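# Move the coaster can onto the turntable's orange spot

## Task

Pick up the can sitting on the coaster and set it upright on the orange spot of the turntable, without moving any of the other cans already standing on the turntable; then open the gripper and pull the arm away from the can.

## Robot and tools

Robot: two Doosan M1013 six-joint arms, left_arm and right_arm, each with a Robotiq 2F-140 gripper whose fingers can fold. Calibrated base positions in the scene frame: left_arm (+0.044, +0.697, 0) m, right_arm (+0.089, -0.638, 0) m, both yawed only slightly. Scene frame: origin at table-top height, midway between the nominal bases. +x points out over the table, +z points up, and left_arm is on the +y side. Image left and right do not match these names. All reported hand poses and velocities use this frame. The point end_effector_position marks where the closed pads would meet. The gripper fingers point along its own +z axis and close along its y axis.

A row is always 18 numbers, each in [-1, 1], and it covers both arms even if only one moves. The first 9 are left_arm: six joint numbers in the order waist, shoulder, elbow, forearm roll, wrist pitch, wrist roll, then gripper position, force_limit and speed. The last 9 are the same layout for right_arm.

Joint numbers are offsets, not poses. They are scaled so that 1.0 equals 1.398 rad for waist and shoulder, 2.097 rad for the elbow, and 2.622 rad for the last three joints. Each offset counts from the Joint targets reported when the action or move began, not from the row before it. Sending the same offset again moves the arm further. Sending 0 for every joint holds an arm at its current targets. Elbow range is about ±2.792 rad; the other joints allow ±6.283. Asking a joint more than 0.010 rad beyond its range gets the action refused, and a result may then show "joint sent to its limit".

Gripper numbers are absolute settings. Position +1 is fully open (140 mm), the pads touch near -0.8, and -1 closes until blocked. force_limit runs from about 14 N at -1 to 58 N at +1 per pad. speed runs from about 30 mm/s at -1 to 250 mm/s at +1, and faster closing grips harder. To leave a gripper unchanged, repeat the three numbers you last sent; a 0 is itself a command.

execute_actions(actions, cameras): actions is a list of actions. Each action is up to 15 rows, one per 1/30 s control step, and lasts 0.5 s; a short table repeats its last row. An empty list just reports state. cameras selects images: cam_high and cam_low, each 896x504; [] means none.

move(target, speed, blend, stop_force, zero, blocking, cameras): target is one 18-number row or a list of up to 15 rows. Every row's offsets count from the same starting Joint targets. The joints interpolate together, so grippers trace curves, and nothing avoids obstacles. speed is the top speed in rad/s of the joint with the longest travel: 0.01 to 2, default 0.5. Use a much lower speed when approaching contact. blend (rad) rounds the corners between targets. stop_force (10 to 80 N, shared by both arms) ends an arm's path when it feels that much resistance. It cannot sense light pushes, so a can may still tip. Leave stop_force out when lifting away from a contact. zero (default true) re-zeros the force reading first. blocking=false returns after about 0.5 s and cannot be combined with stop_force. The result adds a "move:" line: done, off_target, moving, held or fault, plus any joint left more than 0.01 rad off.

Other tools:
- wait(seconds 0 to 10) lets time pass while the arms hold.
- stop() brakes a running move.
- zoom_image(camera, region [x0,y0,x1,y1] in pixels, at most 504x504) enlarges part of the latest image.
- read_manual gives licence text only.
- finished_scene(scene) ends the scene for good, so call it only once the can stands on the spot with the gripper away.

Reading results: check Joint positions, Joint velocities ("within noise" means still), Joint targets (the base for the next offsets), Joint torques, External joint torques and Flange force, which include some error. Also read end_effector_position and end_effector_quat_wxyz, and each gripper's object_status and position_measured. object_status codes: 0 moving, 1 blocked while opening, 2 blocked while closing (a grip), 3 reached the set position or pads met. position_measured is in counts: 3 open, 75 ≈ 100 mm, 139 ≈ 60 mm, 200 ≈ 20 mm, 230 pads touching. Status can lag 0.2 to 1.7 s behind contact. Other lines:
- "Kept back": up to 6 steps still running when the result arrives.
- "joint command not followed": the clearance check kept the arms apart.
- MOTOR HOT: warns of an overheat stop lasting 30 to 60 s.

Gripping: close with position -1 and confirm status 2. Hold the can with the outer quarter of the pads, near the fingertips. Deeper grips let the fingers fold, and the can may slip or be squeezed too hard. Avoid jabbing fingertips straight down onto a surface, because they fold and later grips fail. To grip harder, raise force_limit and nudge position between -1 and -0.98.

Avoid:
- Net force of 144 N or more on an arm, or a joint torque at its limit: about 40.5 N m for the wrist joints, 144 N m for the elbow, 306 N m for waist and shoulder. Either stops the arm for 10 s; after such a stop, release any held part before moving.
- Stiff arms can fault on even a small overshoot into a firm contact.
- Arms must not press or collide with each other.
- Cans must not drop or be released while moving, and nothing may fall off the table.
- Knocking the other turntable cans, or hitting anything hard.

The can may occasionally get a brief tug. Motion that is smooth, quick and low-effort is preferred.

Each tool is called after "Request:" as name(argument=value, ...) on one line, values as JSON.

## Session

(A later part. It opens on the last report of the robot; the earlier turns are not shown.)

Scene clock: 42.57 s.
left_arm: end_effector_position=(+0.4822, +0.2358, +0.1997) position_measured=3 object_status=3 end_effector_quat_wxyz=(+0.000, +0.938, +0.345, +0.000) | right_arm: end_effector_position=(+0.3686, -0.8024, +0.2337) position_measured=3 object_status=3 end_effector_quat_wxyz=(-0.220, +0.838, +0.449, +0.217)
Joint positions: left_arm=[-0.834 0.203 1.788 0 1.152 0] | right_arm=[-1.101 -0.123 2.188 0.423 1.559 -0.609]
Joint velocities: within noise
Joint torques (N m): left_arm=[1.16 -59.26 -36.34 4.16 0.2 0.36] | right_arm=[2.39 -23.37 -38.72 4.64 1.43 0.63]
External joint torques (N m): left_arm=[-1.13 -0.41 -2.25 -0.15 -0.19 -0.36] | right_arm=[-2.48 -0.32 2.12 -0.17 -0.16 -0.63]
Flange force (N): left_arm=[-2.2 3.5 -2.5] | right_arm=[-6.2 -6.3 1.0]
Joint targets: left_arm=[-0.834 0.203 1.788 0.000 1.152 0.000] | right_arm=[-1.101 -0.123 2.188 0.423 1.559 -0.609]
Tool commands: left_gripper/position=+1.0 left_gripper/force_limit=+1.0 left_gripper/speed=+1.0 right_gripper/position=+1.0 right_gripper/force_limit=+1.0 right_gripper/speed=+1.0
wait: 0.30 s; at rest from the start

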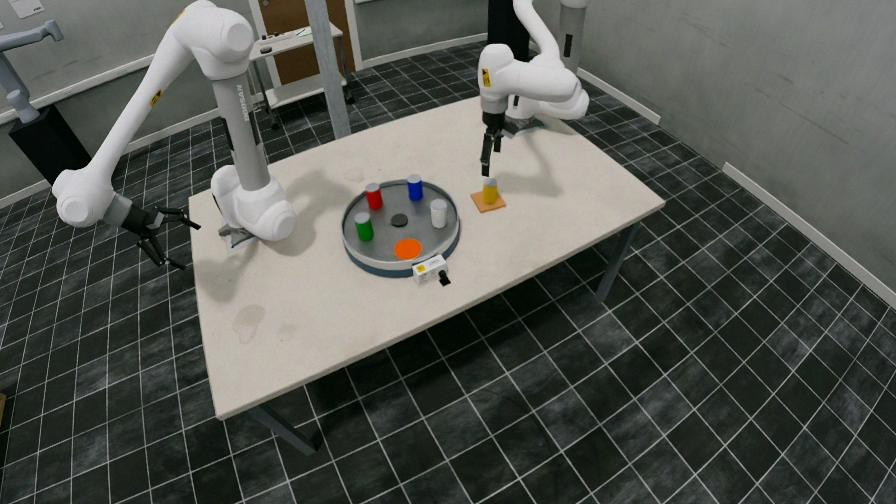

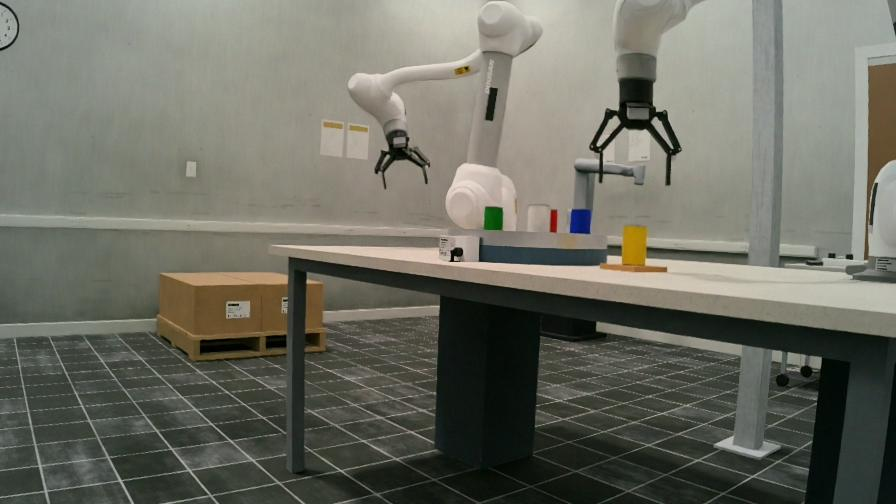

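Request:
move(target=[0, 0.06872, 0.05229, 0, -0.0790, 0, 1.0, 1.0, 1.0, 0, 0, 0, 0, 0, 0, 1.0, 1.0, 1.0], speed=0.3)

Request:
zoom_image(camera="cam_high", region=[450, 120, 540, 220])

Request:
zoom_image(camera="cam_low", region=[570, 140, 700, 280])

Scene clock: 46.47 s.
left_arm: end_effector_position=(+0.4827, +0.2352, +0.0855) position_measured=3 object_status=3 end_effector_quat_wxyz=(+0.000, +0.938, +0.345, +0.000) | right_arm: end_effector_position=(+0.3686, -0.8024, +0.2337) position_measured=3 object_status=3 end_effector_quat_wxyz=(-0.220, +0.838, +0.449, +0.217)
Joint positions: left_arm=[-0.834 0.299 1.897 0 0.945 0] | right_arm=[-1.101 -0.123 2.188 0.423 1.559 -0.609]
Joint velocities: within noise
Joint torques (N m): left_arm=[1.2 -64.32 -32.64 3.67 0.27 0.33] | right_arm=[2.18 -23.75 -38.7 4.64 1.43 0.62]
External joint torques (N m): left_arm=[-1.08 -1 -1.85 -0.09 -0.29 -0.33] | right_arm=[-2.27 -0.11 1.92 -0.15 -0.16 -0.63]
Flange force (N): left_arm=[-2.1 2.0 -2.0] | right_arm=[-6.0 -5.5 0.9]
Joint targets: left_arm=[-0.834 0.299 1.897 0.000 0.945 0.000] | right_arm=[-1.101 -0.123 2.188 0.423 1.559 -0.609]
move: done

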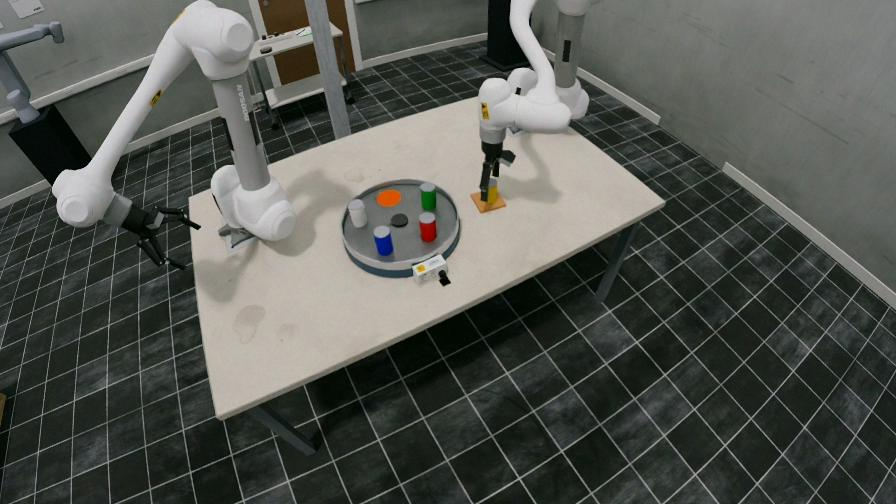

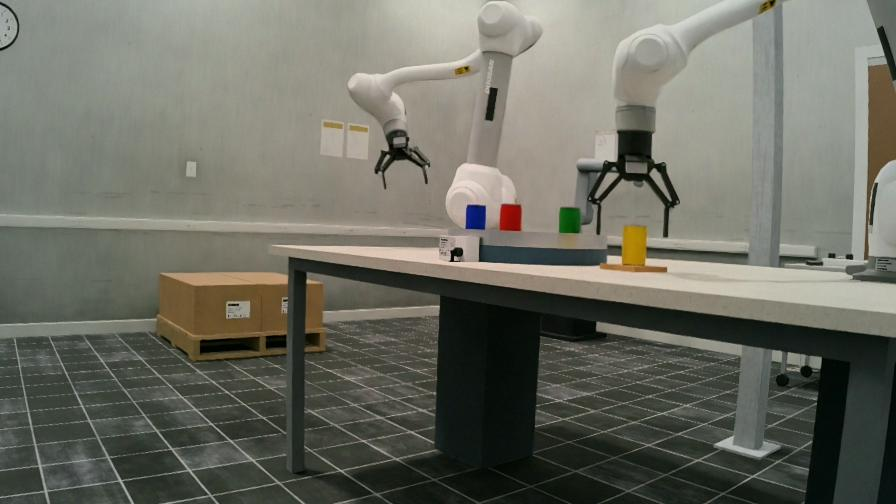

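Scaled by 5.040 from the camera's 896x504 image, which has a finer 1280x720 frame.

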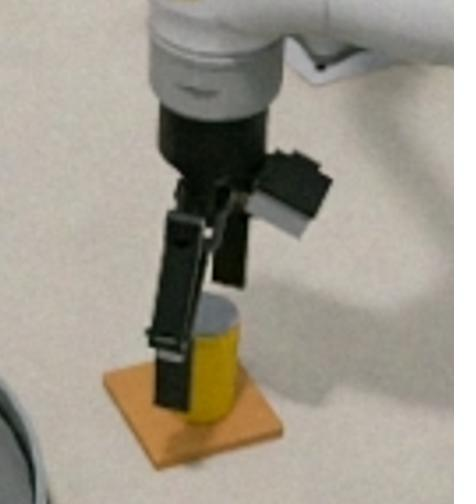

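Scaled by 3.600 from the camera's 896x504 image, which has a finer 1280x720 frame.

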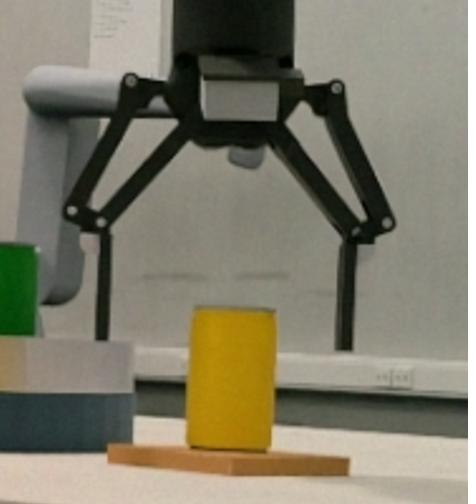

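Request:
move(target=[0.00222, -0.00444, 0.00416, 0, -0.00095, 0, -0.03, -0.01, 0.0, 0, 0, 0, 0, 0, 0, 1.0, 1.0, 1.0], speed=0.1)

Request:
zoom_image(camera="cam_high", region=[450, 120, 540, 220])

Request:
zoom_image(camera="cam_low", region=[570, 140, 700, 280])

Scene clock: 48.57 s.
left_arm: end_effector_position=(+0.4812, +0.2400, +0.0854) position_measured=132 object_status=0 end_effector_quat_wxyz=(+0.000, +0.938, +0.347, +0.000) | right_arm: end_effector_position=(+0.3686, -0.8024, +0.2337) position_measured=3 object_status=3 end_effector_quat_wxyz=(-0.220, +0.838, +0.449, +0.217)
Joint positions: left_arm=[-0.831 0.292 1.906 0 0.942 0] | right_arm=[-1.101 -0.123 2.188 0.423 1.559 -0.609]
Joint velocities: within noise
Joint torques (N m): left_arm=[1.27 -63.42 -31.95 3.68 0.19 0.36] | right_arm=[2.22 -23.75 -38.71 4.67 1.43 0.63]
External joint torques (N m): left_arm=[-1.31 -1.13 -2.42 -0.11 -0.21 -0.36] | right_arm=[-2.23 0.09 2.23 -0.21 -0.16 -0.64]
Flange force (N): left_arm=[-2.5 3.0 -2.7] | right_arm=[-6.3 -5.5 1.4]
Joint targets: left_arm=[-0.831 0.292 1.906 0.000 0.942 0.000] | right_arm=[-1.101 -0.123 2.188 0.423 1.559 -0.609]
move: done

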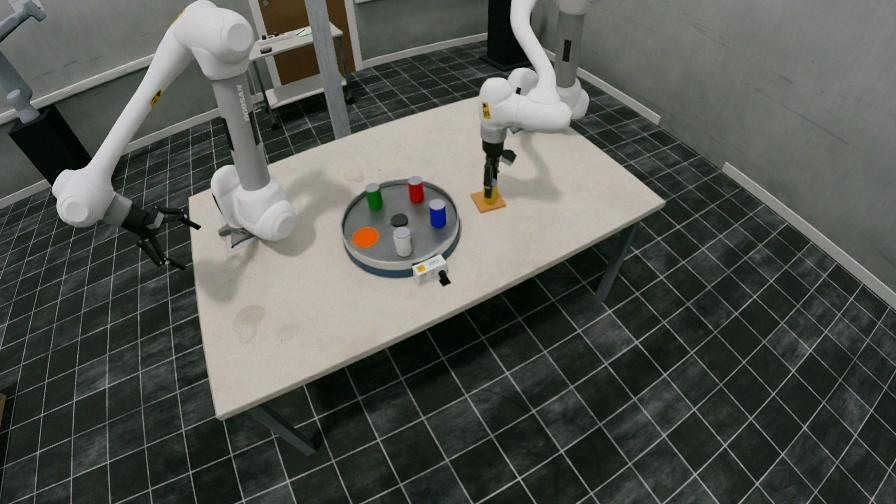

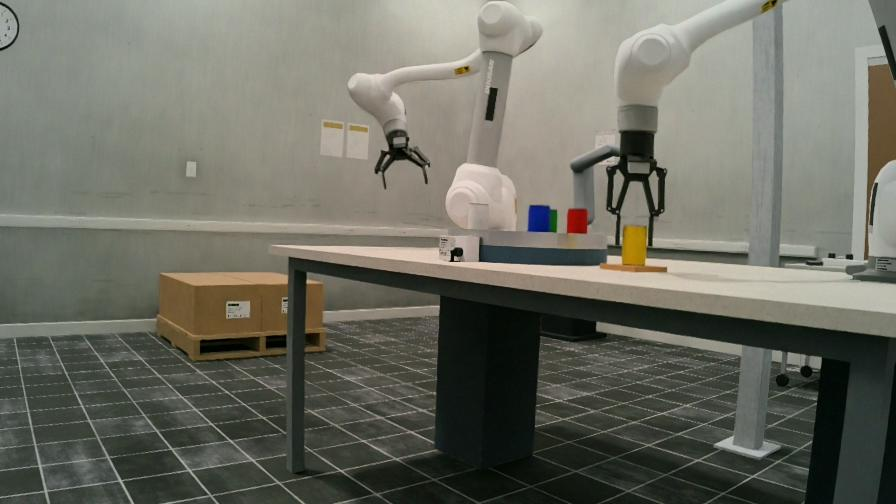

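Scaled by 5.040 from the camera's 896x504 image, which has a finer 1280x720 frame.

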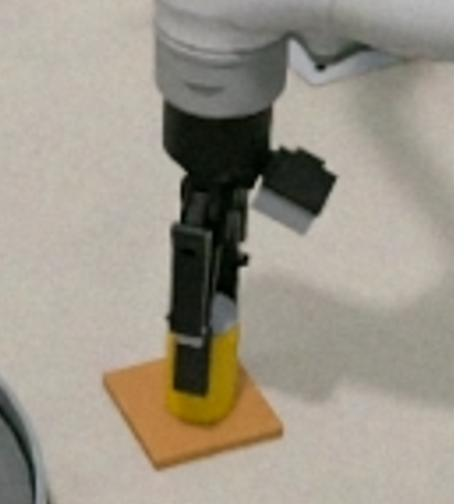

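Scaled by 3.600 from the camera's 896x504 image, which has a finer 1280x720 frame.

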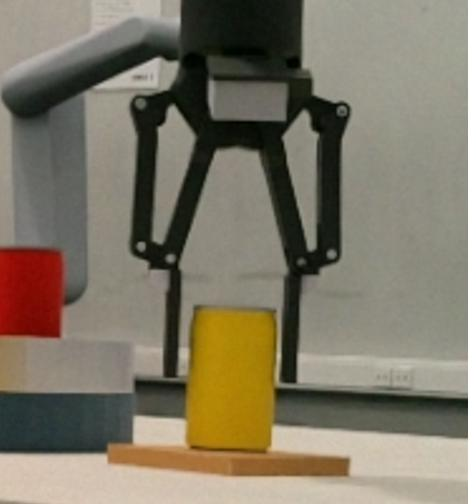

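Request:
move(target=[0, 0, 0, 0, 0, 0, -1.0, 0.0, -1.0, 0, 0, 0, 0, 0, 0, 1.0, 1.0, 1.0])

Request:
zoom_image(camera="cam_high", region=[450, 120, 540, 220])

Request:
zoom_image(camera="cam_low", region=[570, 140, 700, 280])

Scene clock: 50.87 s.
left_arm: end_effector_position=(+0.4812, +0.2400, +0.0854) position_measured=154 object_status=0 end_effector_quat_wxyz=(+0.000, +0.938, +0.347, +0.000) | right_arm: end_effector_position=(+0.3686, -0.8024, +0.2337) position_measured=3 object_status=3 end_effector_quat_wxyz=(-0.220, +0.838, +0.449, +0.217)
Joint positions: left_arm=[-0.831 0.292 1.906 0 0.942 0] | right_arm=[-1.101 -0.123 2.188 0.423 1.559 -0.609]
Joint velocities: within noise
Joint torques (N m): left_arm=[1.14 -58.71 -29.31 3.67 -0.32 0.4] | right_arm=[2.24 -24.03 -38.8 4.64 1.42 0.65]
External joint torques (N m): left_arm=[-1.15 -5.87 -5.09 -0.1 0.3 -0.4] | right_arm=[-2.27 0.21 2.13 -0.15 -0.15 -0.66]
Flange force (N): left_arm=[-2.3 1.9 -10.6] | right_arm=[-6.4 -5.2 1.3]
Joint targets: left_arm=[-0.831 0.292 1.906 0.000 0.942 0.000] | right_arm=[-1.101 -0.123 2.188 0.423 1.559 -0.609]
move: done

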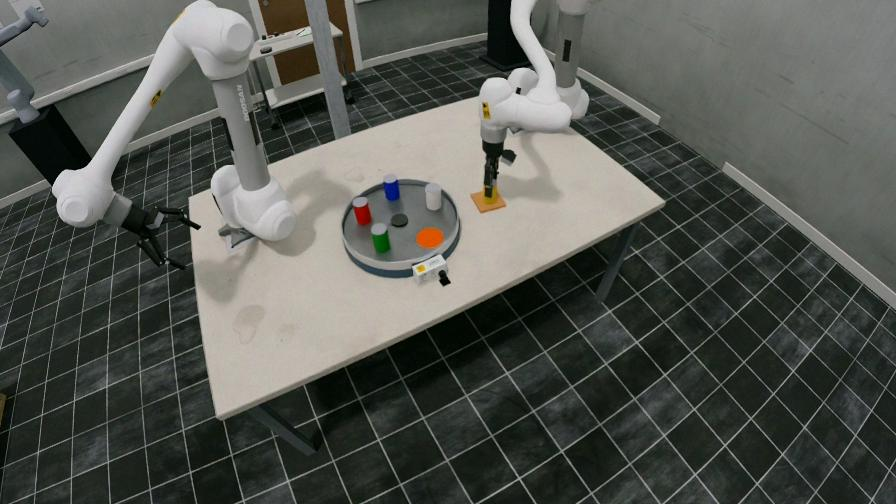

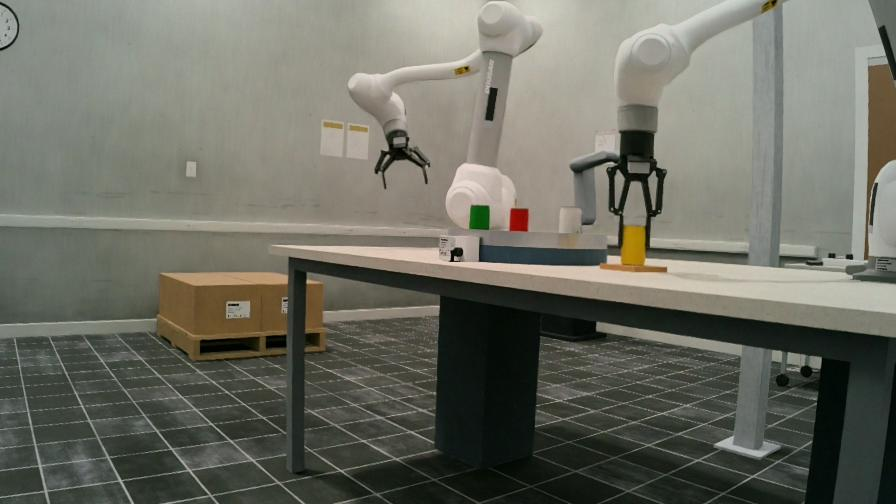

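Scaled by 5.040 from the camera's 896x504 image, which has a finer 1280x720 frame.

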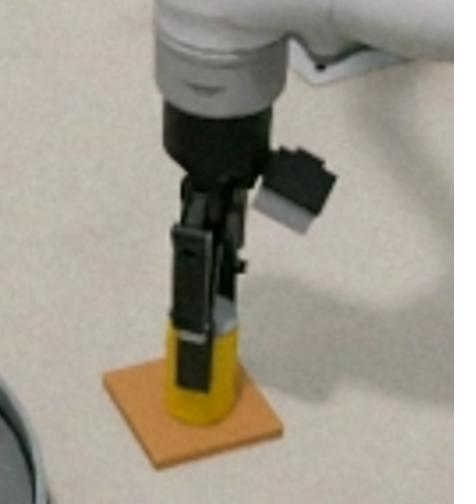

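Scaled by 3.600 from the camera's 896x504 image, which has a finer 1280x720 frame.

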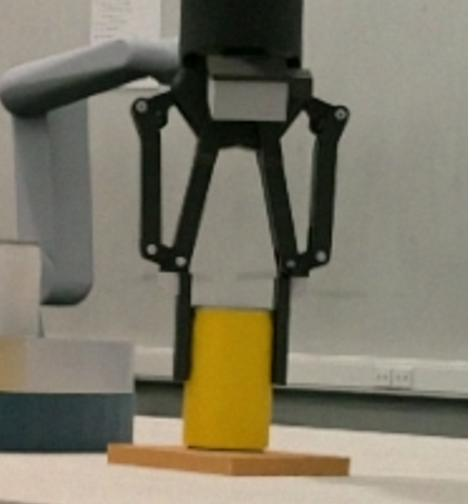

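Request:
wait(seconds=0.2, cameras=["cam_high", "cam_low"])

Scene clock: 52.33 s.
left_arm: end_effector_position=(+0.4812, +0.2400, +0.0854) position_measured=154 object_status=2 end_effector_quat_wxyz=(+0.000, +0.938, +0.347, +0.000) | right_arm: end_effector_position=(+0.3686, -0.8024, +0.2337) position_measured=3 object_status=3 end_effector_quat_wxyz=(-0.220, +0.838, +0.449, +0.217)
Joint positions: left_arm=[-0.831 0.292 1.906 0 0.942 0] | right_arm=[-1.101 -0.123 2.188 0.423 1.559 -0.609]
Joint velocities: within noise
Joint torques (N m): left_arm=[1.2 -58.66 -29.32 3.67 -0.34 0.37] | right_arm=[2.34 -23.56 -38.85 4.68 1.44 0.66]
External joint torques (N m): left_arm=[-1.18 -5.86 -5.04 -0.11 0.33 -0.37] | right_arm=[-2.37 -0.41 2.2 -0.21 -0.16 -0.67]
Flange force (N): left_arm=[-2.4 1.8 -10.6] | right_arm=[-6.1 -6.5 1.2]
Joint targets: left_arm=[-0.831 0.292 1.906 0.000 0.942 0.000] | right_arm=[-1.101 -0.123 2.188 0.423 1.559 -0.609]
Tool commands: left_gripper/position=-1.0 left_gripper/force_limit=+0.0 left_gripper/speed=-1.0 right_gripper/position=+1.0 right_gripper/force_limit=+1.0 right_gripper/speed=+1.0
wait: 0.20 s; at rest from the start

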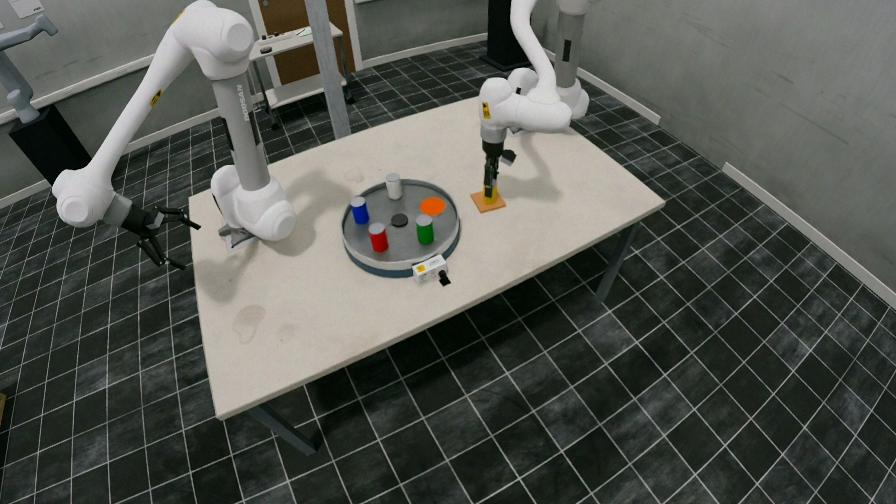

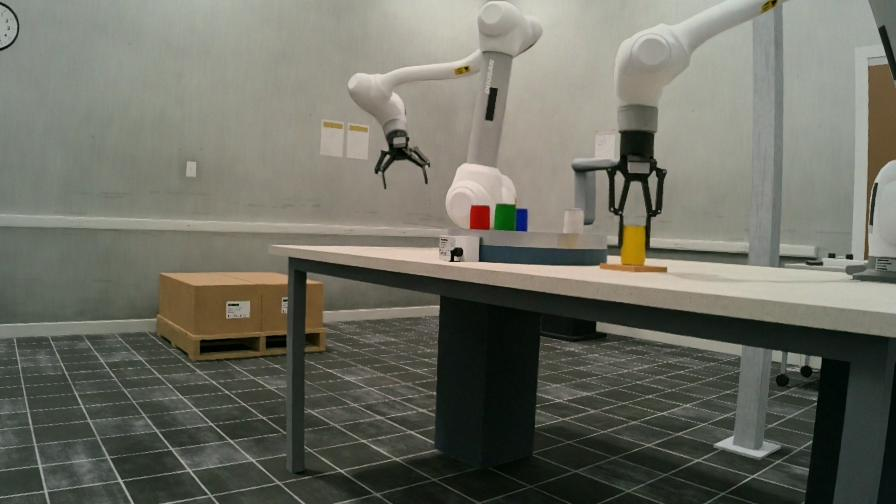

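Request:
zoom_image(camera="cam_high", region=[336, 170, 466, 280])

Request:
zoom_image(camera="cam_low", region=[440, 120, 690, 280])

Scaled by 3.877 from the camera's 896x504 image, which has a finer 1280x720 frame.

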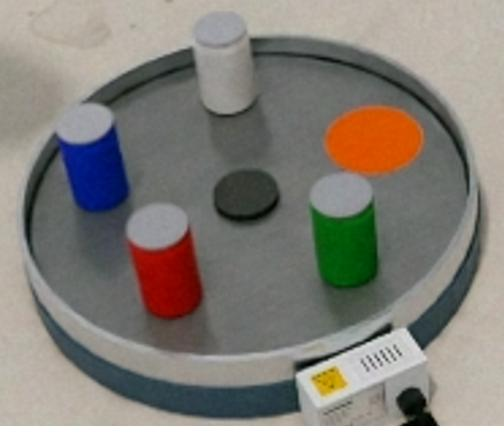

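Scaled by 2.016 from the camera's 896x504 image, which has a finer 1280x720 frame.

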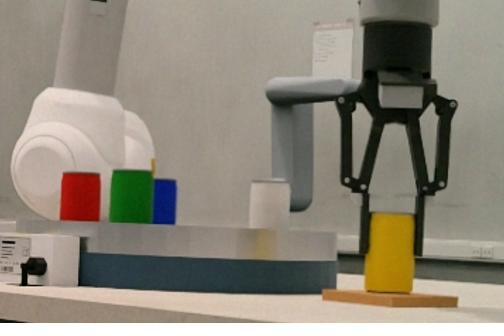

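Request:
move(target=[[0, -0.08448, -0.07263, 0, 0.10374, 0, -1.0, 0.0, -1.0, 0, 0, 0, 0, 0, 0, 1.0, 1.0, 1.0], [-0.12256, 0.12259, -0.26079, 0, 0.14382, 0, -1.0, 0.0, -1.0, 0, 0, 0, 0, 0, 0, 1.0, 1.0, 1.0]], speed=0.5, blend=0.1, cameras=["cam_high", "cam_low"])

Scene clock: 66.73 s.
left_arm: end_effector_position=(+0.4926, +0.0115, +0.2351) position_measured=154 object_status=2 end_effector_quat_wxyz=(+0.000, +0.964, +0.265, +0.000) | right_arm: end_effector_position=(+0.3686, -0.8024, +0.2337) position_measured=3 object_status=3 end_effector_quat_wxyz=(-0.220, +0.838, +0.449, +0.217)
Joint positions: left_arm=[-1.003 0.464 1.359 0 1.319 0] | right_arm=[-1.101 -0.123 2.188 0.423 1.559 -0.609]
Joint velocities: within noise
Joint torques (N m): left_arm=[1.05 -87.85 -40.04 4.37 0.2 0.38] | right_arm=[2.49 -23.78 -38.62 4.65 1.47 0.64]
External joint torques (N m): left_arm=[-0.75 -0.42 -1.32 -0.07 -0.22 -0.38] | right_arm=[-2.52 -0.01 2.03 -0.19 -0.2 -0.64]
Flange force (N): left_arm=[-1.3 2.3 -1.4] | right_arm=[-6.6 -5.7 0.9]
Joint targets: left_arm=[-1.003 0.464 1.359 0.000 1.319 0.000] | right_arm=[-1.101 -0.123 2.188 0.423 1.559 -0.609]
move: done

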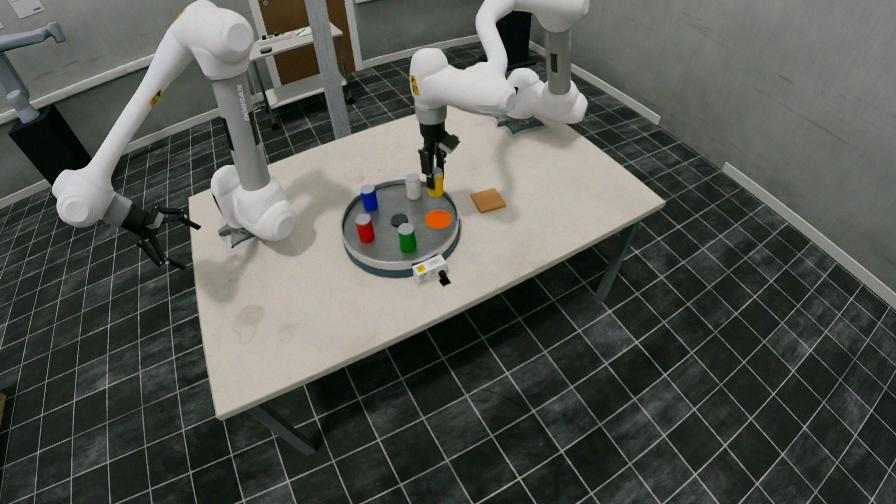

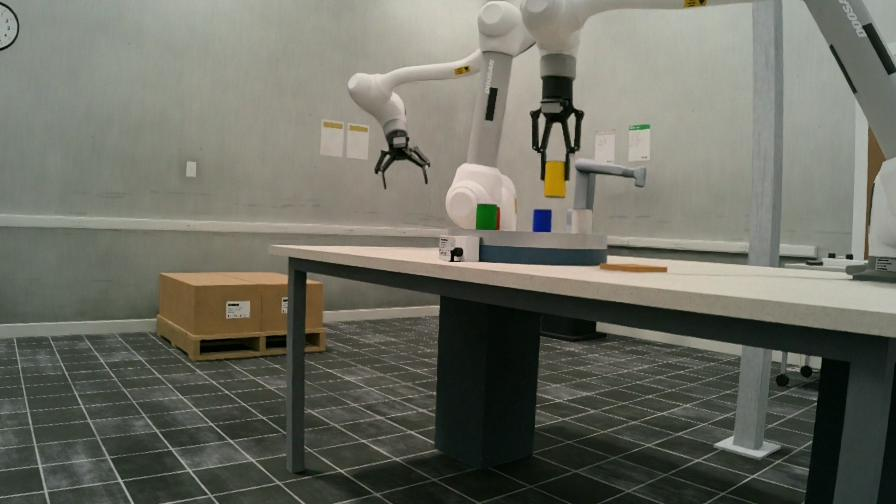

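Request:
zoom_image(camera="cam_low", region=[460, 90, 640, 270])

Request:
zoom_image(camera="cam_high", region=[340, 150, 470, 280])

Scaled by 2.800 from the camera's 896x504 image, which has a finer 1280x720 frame.

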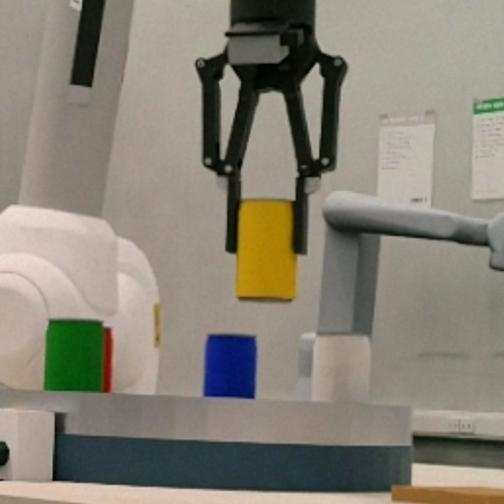

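Scaled by 3.877 from the camera's 896x504 image, which has a finer 1280x720 frame.

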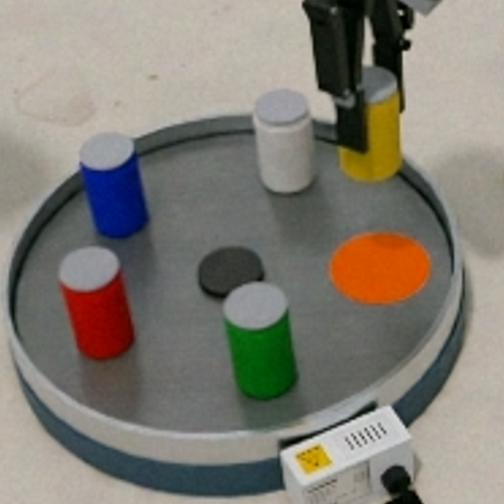

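Request:
zoom_image(camera="cam_high", region=[400, 155, 450, 205])

Request:
zoom_image(camera="cam_high", region=[350, 175, 400, 225])

Request:
zoom_image(camera="cam_high", region=[345, 205, 425, 260])

Request:
zoom_image(camera="cam_low", region=[525, 150, 605, 240])

Request:
zoom_image(camera="cam_low", region=[465, 190, 565, 250])

Scaled by 10.080 from the camera's 896x504 image, which has a finer 1280x720 frame.

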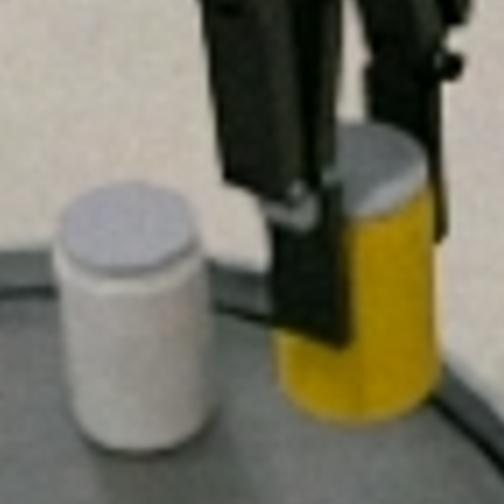

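Scaled by 10.080 from the camera's 896x504 image, which has a finer 1280x720 frame.

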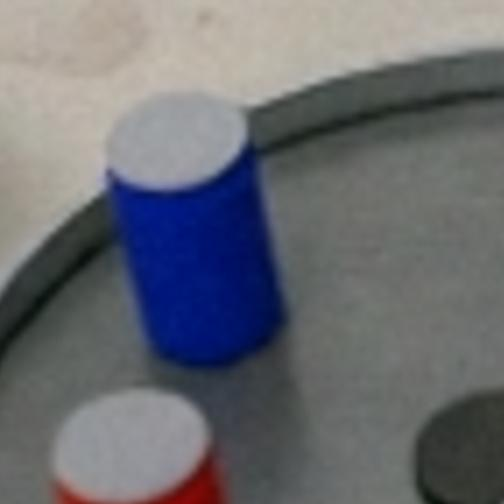

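Scaled by 6.300 from the camera's 896x504 image, which has a finer 1280x720 frame.

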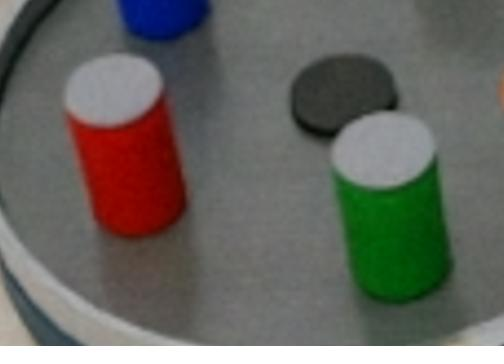

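Scaled by 5.600 from the camera's 896x504 image, which has a finer 1280x720 frame.

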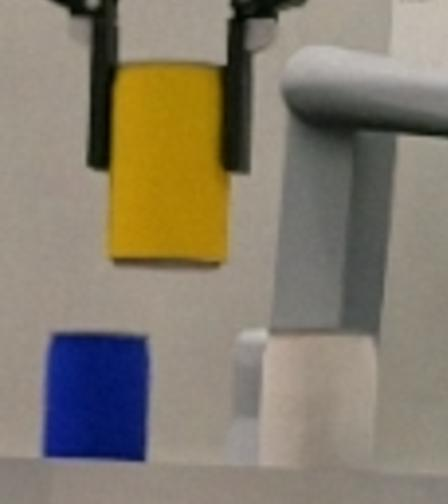

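Scaled by 5.040 from the camera's 896x504 image, which has a finer 1280x720 frame.

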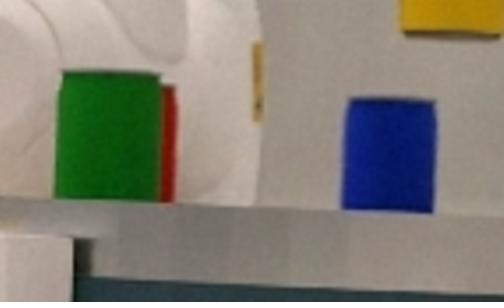

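Request:
wait(seconds=0, cameras=["cam_high", "cam_low"])

Scene clock: 76.37 s.
left_arm: end_effector_position=(+0.4925, +0.0114, +0.2350) position_measured=154 object_status=2 end_effector_quat_wxyz=(+0.000, +0.964, +0.265, +0.000) | right_arm: end_effector_position=(+0.3686, -0.8024, +0.2337) position_measured=3 object_status=3 end_effector_quat_wxyz=(-0.220, +0.838, +0.449, +0.217)
Joint positions: left_arm=[-1.003 0.464 1.359 0 1.319 0] | right_arm=[-1.101 -0.123 2.188 0.423 1.559 -0.609]
Joint velocities: within noise
Joint torques (N m): left_arm=[1.13 -87.18 -39.54 4.37 0.18 0.34] | right_arm=[2.36 -24.04 -38.74 4.62 1.41 0.62]
External joint torques (N m): left_arm=[-1.66 -1.16 -1.84 -0.09 -0.19 -0.34] | right_arm=[-2.36 0.06 2.09 -0.15 -0.14 -0.63]
Flange force (N): left_arm=[-2.3 2.4 -2.4] | right_arm=[-6.3 -5.5 1.1]
Joint targets: left_arm=[-1.003 0.464 1.359 0.000 1.319 0.000] | right_arm=[-1.101 -0.123 2.188 0.423 1.559 -0.609]
Tool commands: left_gripper/position=-1.0 left_gripper/force_limit=+0.0 left_gripper/speed=-1.0 right_gripper/position=+1.0 right_gripper/force_limit=+1.0 right_gripper/speed=+1.0

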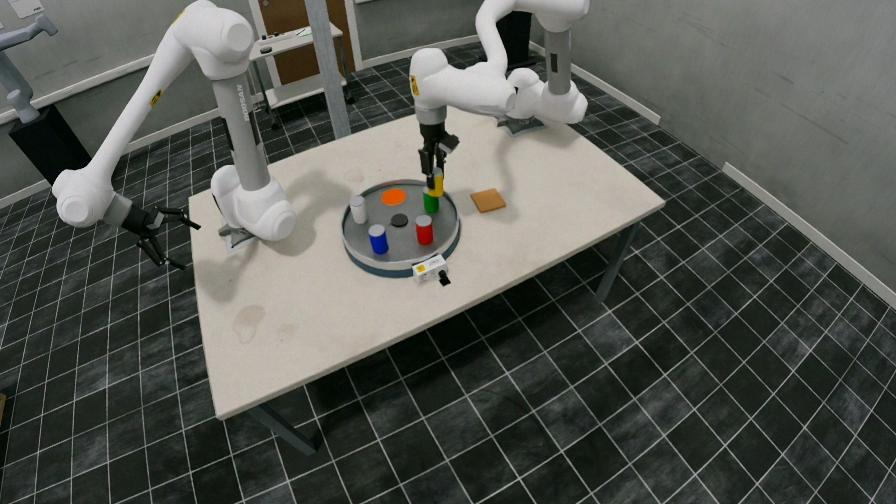

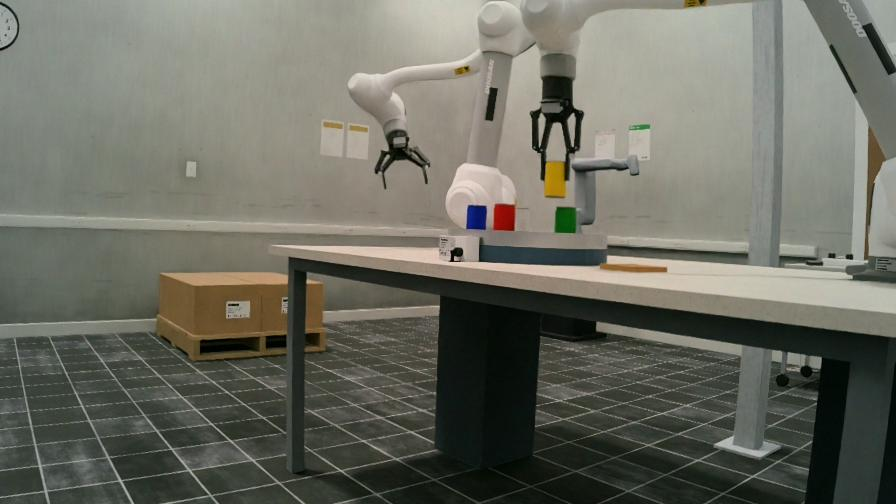

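Request:
zoom_image(camera="cam_low", region=[530, 150, 610, 240])

Request:
zoom_image(camera="cam_low", region=[455, 190, 535, 250])

Request:
zoom_image(camera="cam_high", region=[345, 180, 405, 225])

Request:
zoom_image(camera="cam_high", region=[405, 160, 455, 220])

Request:
zoom_image(camera="cam_high", region=[365, 205, 445, 260])

Scaled by 5.600 from the camera's 896x504 image, which has a finer 1280x720 frame.

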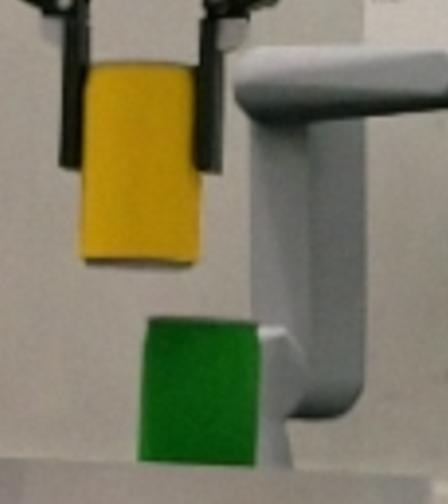

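Scaled by 6.300 from the camera's 896x504 image, which has a finer 1280x720 frame.

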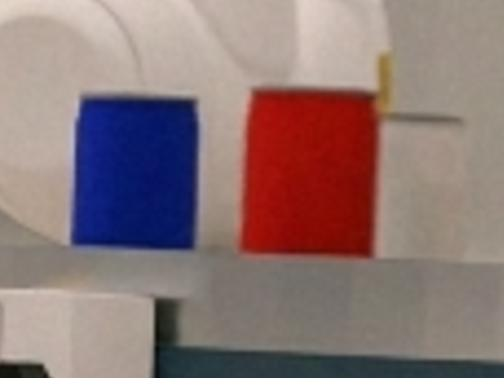

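Scaled by 8.400 from the camera's 896x504 image, which has a finer 1280x720 frame.

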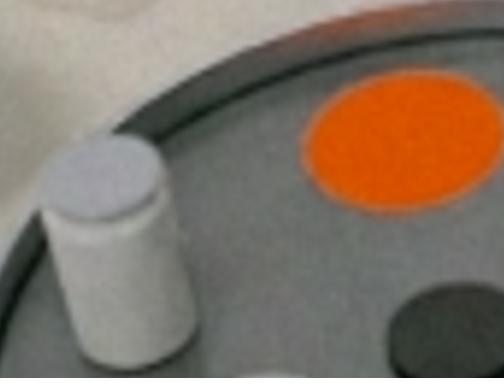

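Scaled by 8.400 from the camera's 896x504 image, which has a finer 1280x720 frame.

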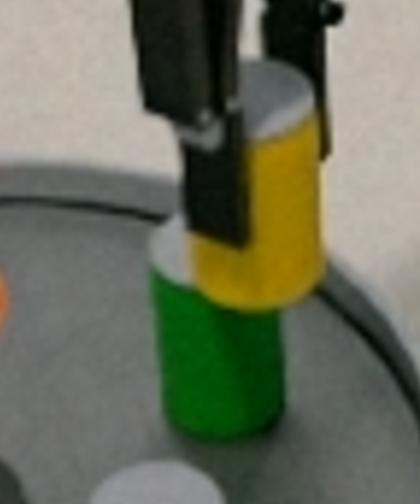

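Scaled by 6.300 from the camera's 896x504 image, which has a finer 1280x720 frame.

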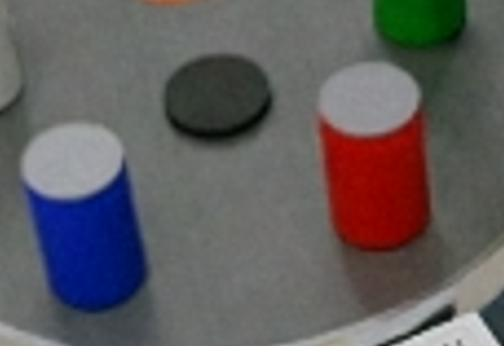

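Request:
zoom_image(camera="cam_high", region=[372, 180, 412, 212])

Request:
zoom_image(camera="cam_high", region=[384, 200, 416, 240])

Request:
zoom_image(camera="cam_high", region=[340, 190, 380, 230])

Request:
zoom_image(camera="cam_high", region=[330, 170, 470, 290])

Scaled by 12.600 from the camera's 896x504 image, which has a finer 1280x720 frame.

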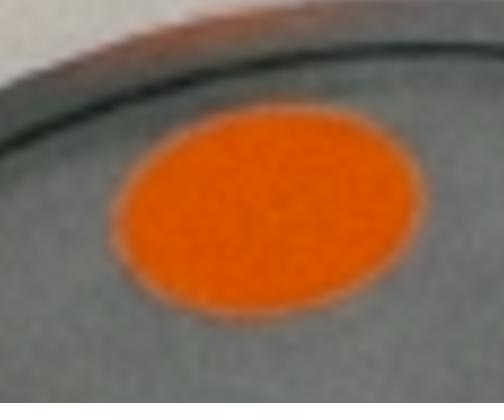

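Scaled by 12.600 from the camera's 896x504 image, which has a finer 1280x720 frame.

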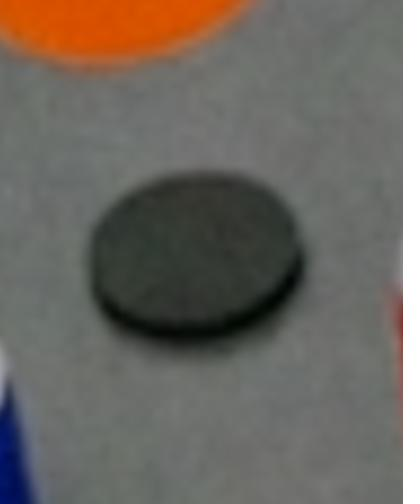

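Scaled by 12.600 from the camera's 896x504 image, which has a finer 1280x720 frame.

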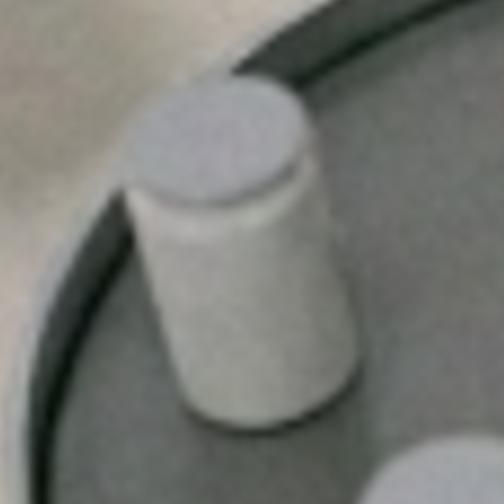

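Scaled by 3.600 from the camera's 896x504 image, which has a finer 1280x720 frame.

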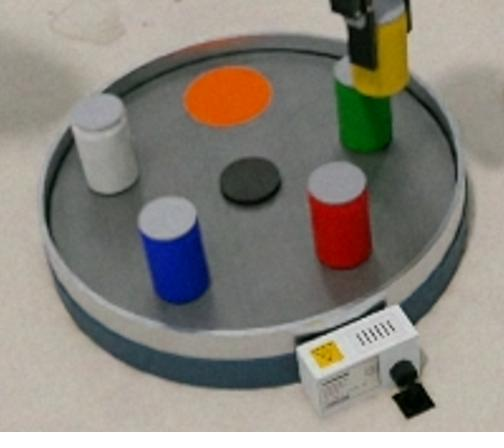

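Request:
move(target=[0.01373, -0.04831, 0.04740, 0, -0.01223, 0, -1.0, 0.0, -1.0, 0, 0, 0, 0, 0, 0, 1.0, 1.0, 1.0], speed=0.3, cameras=["cam_high", "cam_low"])

Scene clock: 96.77 s.
left_arm: end_effector_position=(+0.4831, +0.0564, +0.2353) position_measured=154 object_status=2 end_effector_quat_wxyz=(+0.000, +0.962, +0.275, +0.000) | right_arm: end_effector_position=(+0.3686, -0.8024, +0.2337) position_measured=3 object_status=3 end_effector_quat_wxyz=(-0.220, +0.838, +0.449, +0.217)
Joint positions: left_arm=[-0.983 0.396 1.458 0 1.287 0] | right_arm=[-1.101 -0.123 2.188 0.423 1.559 -0.609]
Joint velocities: within noise
Joint torques (N m): left_arm=[1.06 -80.49 -38.7 4.31 0.2 0.37] | right_arm=[2.15 -23.51 -38.81 4.66 1.47 0.62]
External joint torques (N m): left_arm=[-1.48 -0.37 -1.98 -0.1 -0.22 -0.37] | right_arm=[-2.17 -0.32 2.14 -0.18 -0.2 -0.63]
Flange force (N): left_arm=[-2.2 3.7 -2.2] | right_arm=[-5.7 -5.9 1.4]
Joint targets: left_arm=[-0.983 0.396 1.458 0.000 1.287 0.000] | right_arm=[-1.101 -0.123 2.188 0.423 1.559 -0.609]
move: done

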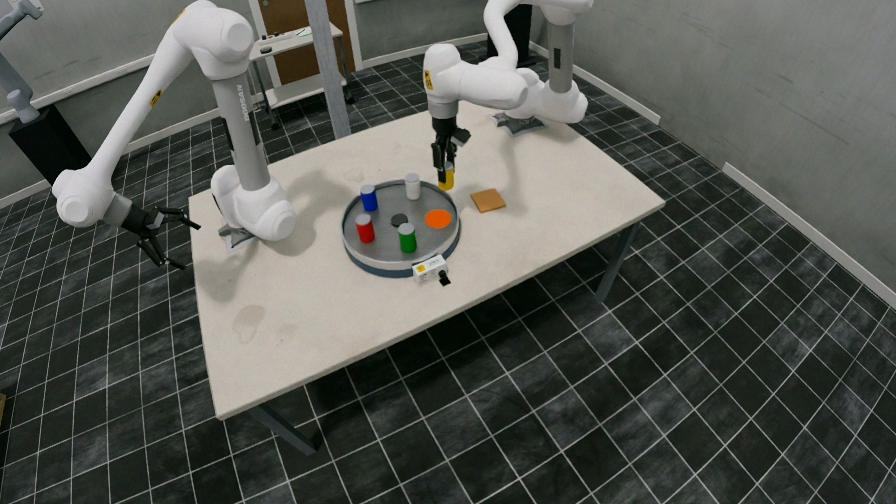

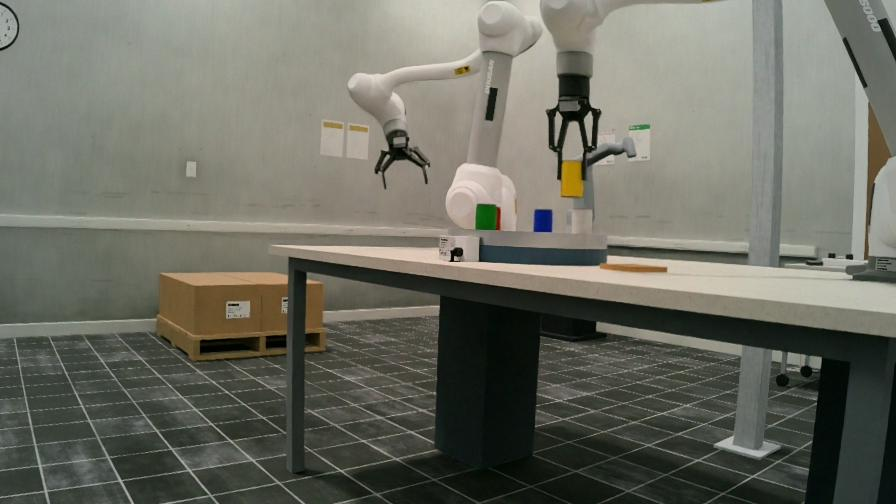

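Request:
zoom_image(camera="cam_low", region=[554, 150, 590, 206])

Request:
zoom_image(camera="cam_low", region=[562, 196, 602, 236])

Request:
zoom_image(camera="cam_low", region=[524, 196, 564, 236])

Request:
zoom_image(camera="cam_low", region=[468, 194, 508, 234])

Scaled by 9.000 from the camera's 896x504 image, which has a finer 1280x720 frame.

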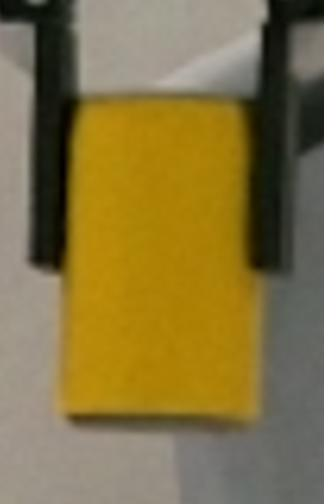

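Scaled by 12.600 from the camera's 896x504 image, which has a finer 1280x720 frame.

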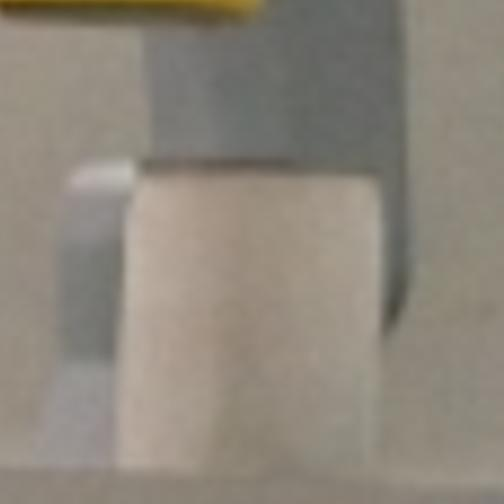

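Scaled by 12.600 from the camera's 896x504 image, which has a finer 1280x720 frame.

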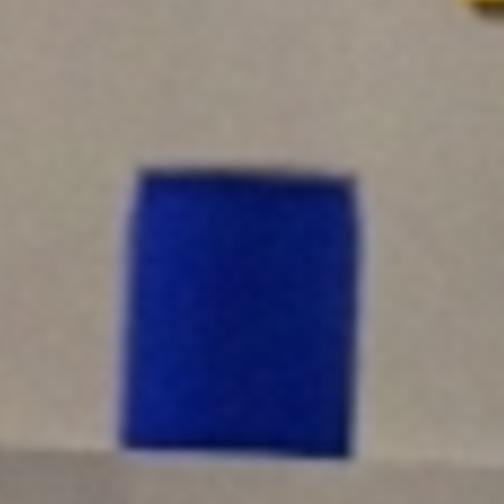

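Scaled by 12.600 from the camera's 896x504 image, which has a finer 1280x720 frame.

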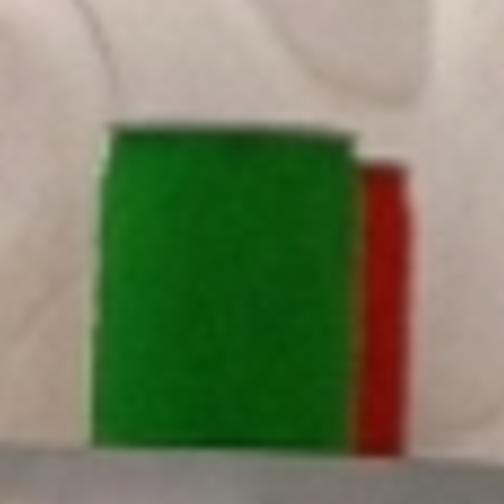

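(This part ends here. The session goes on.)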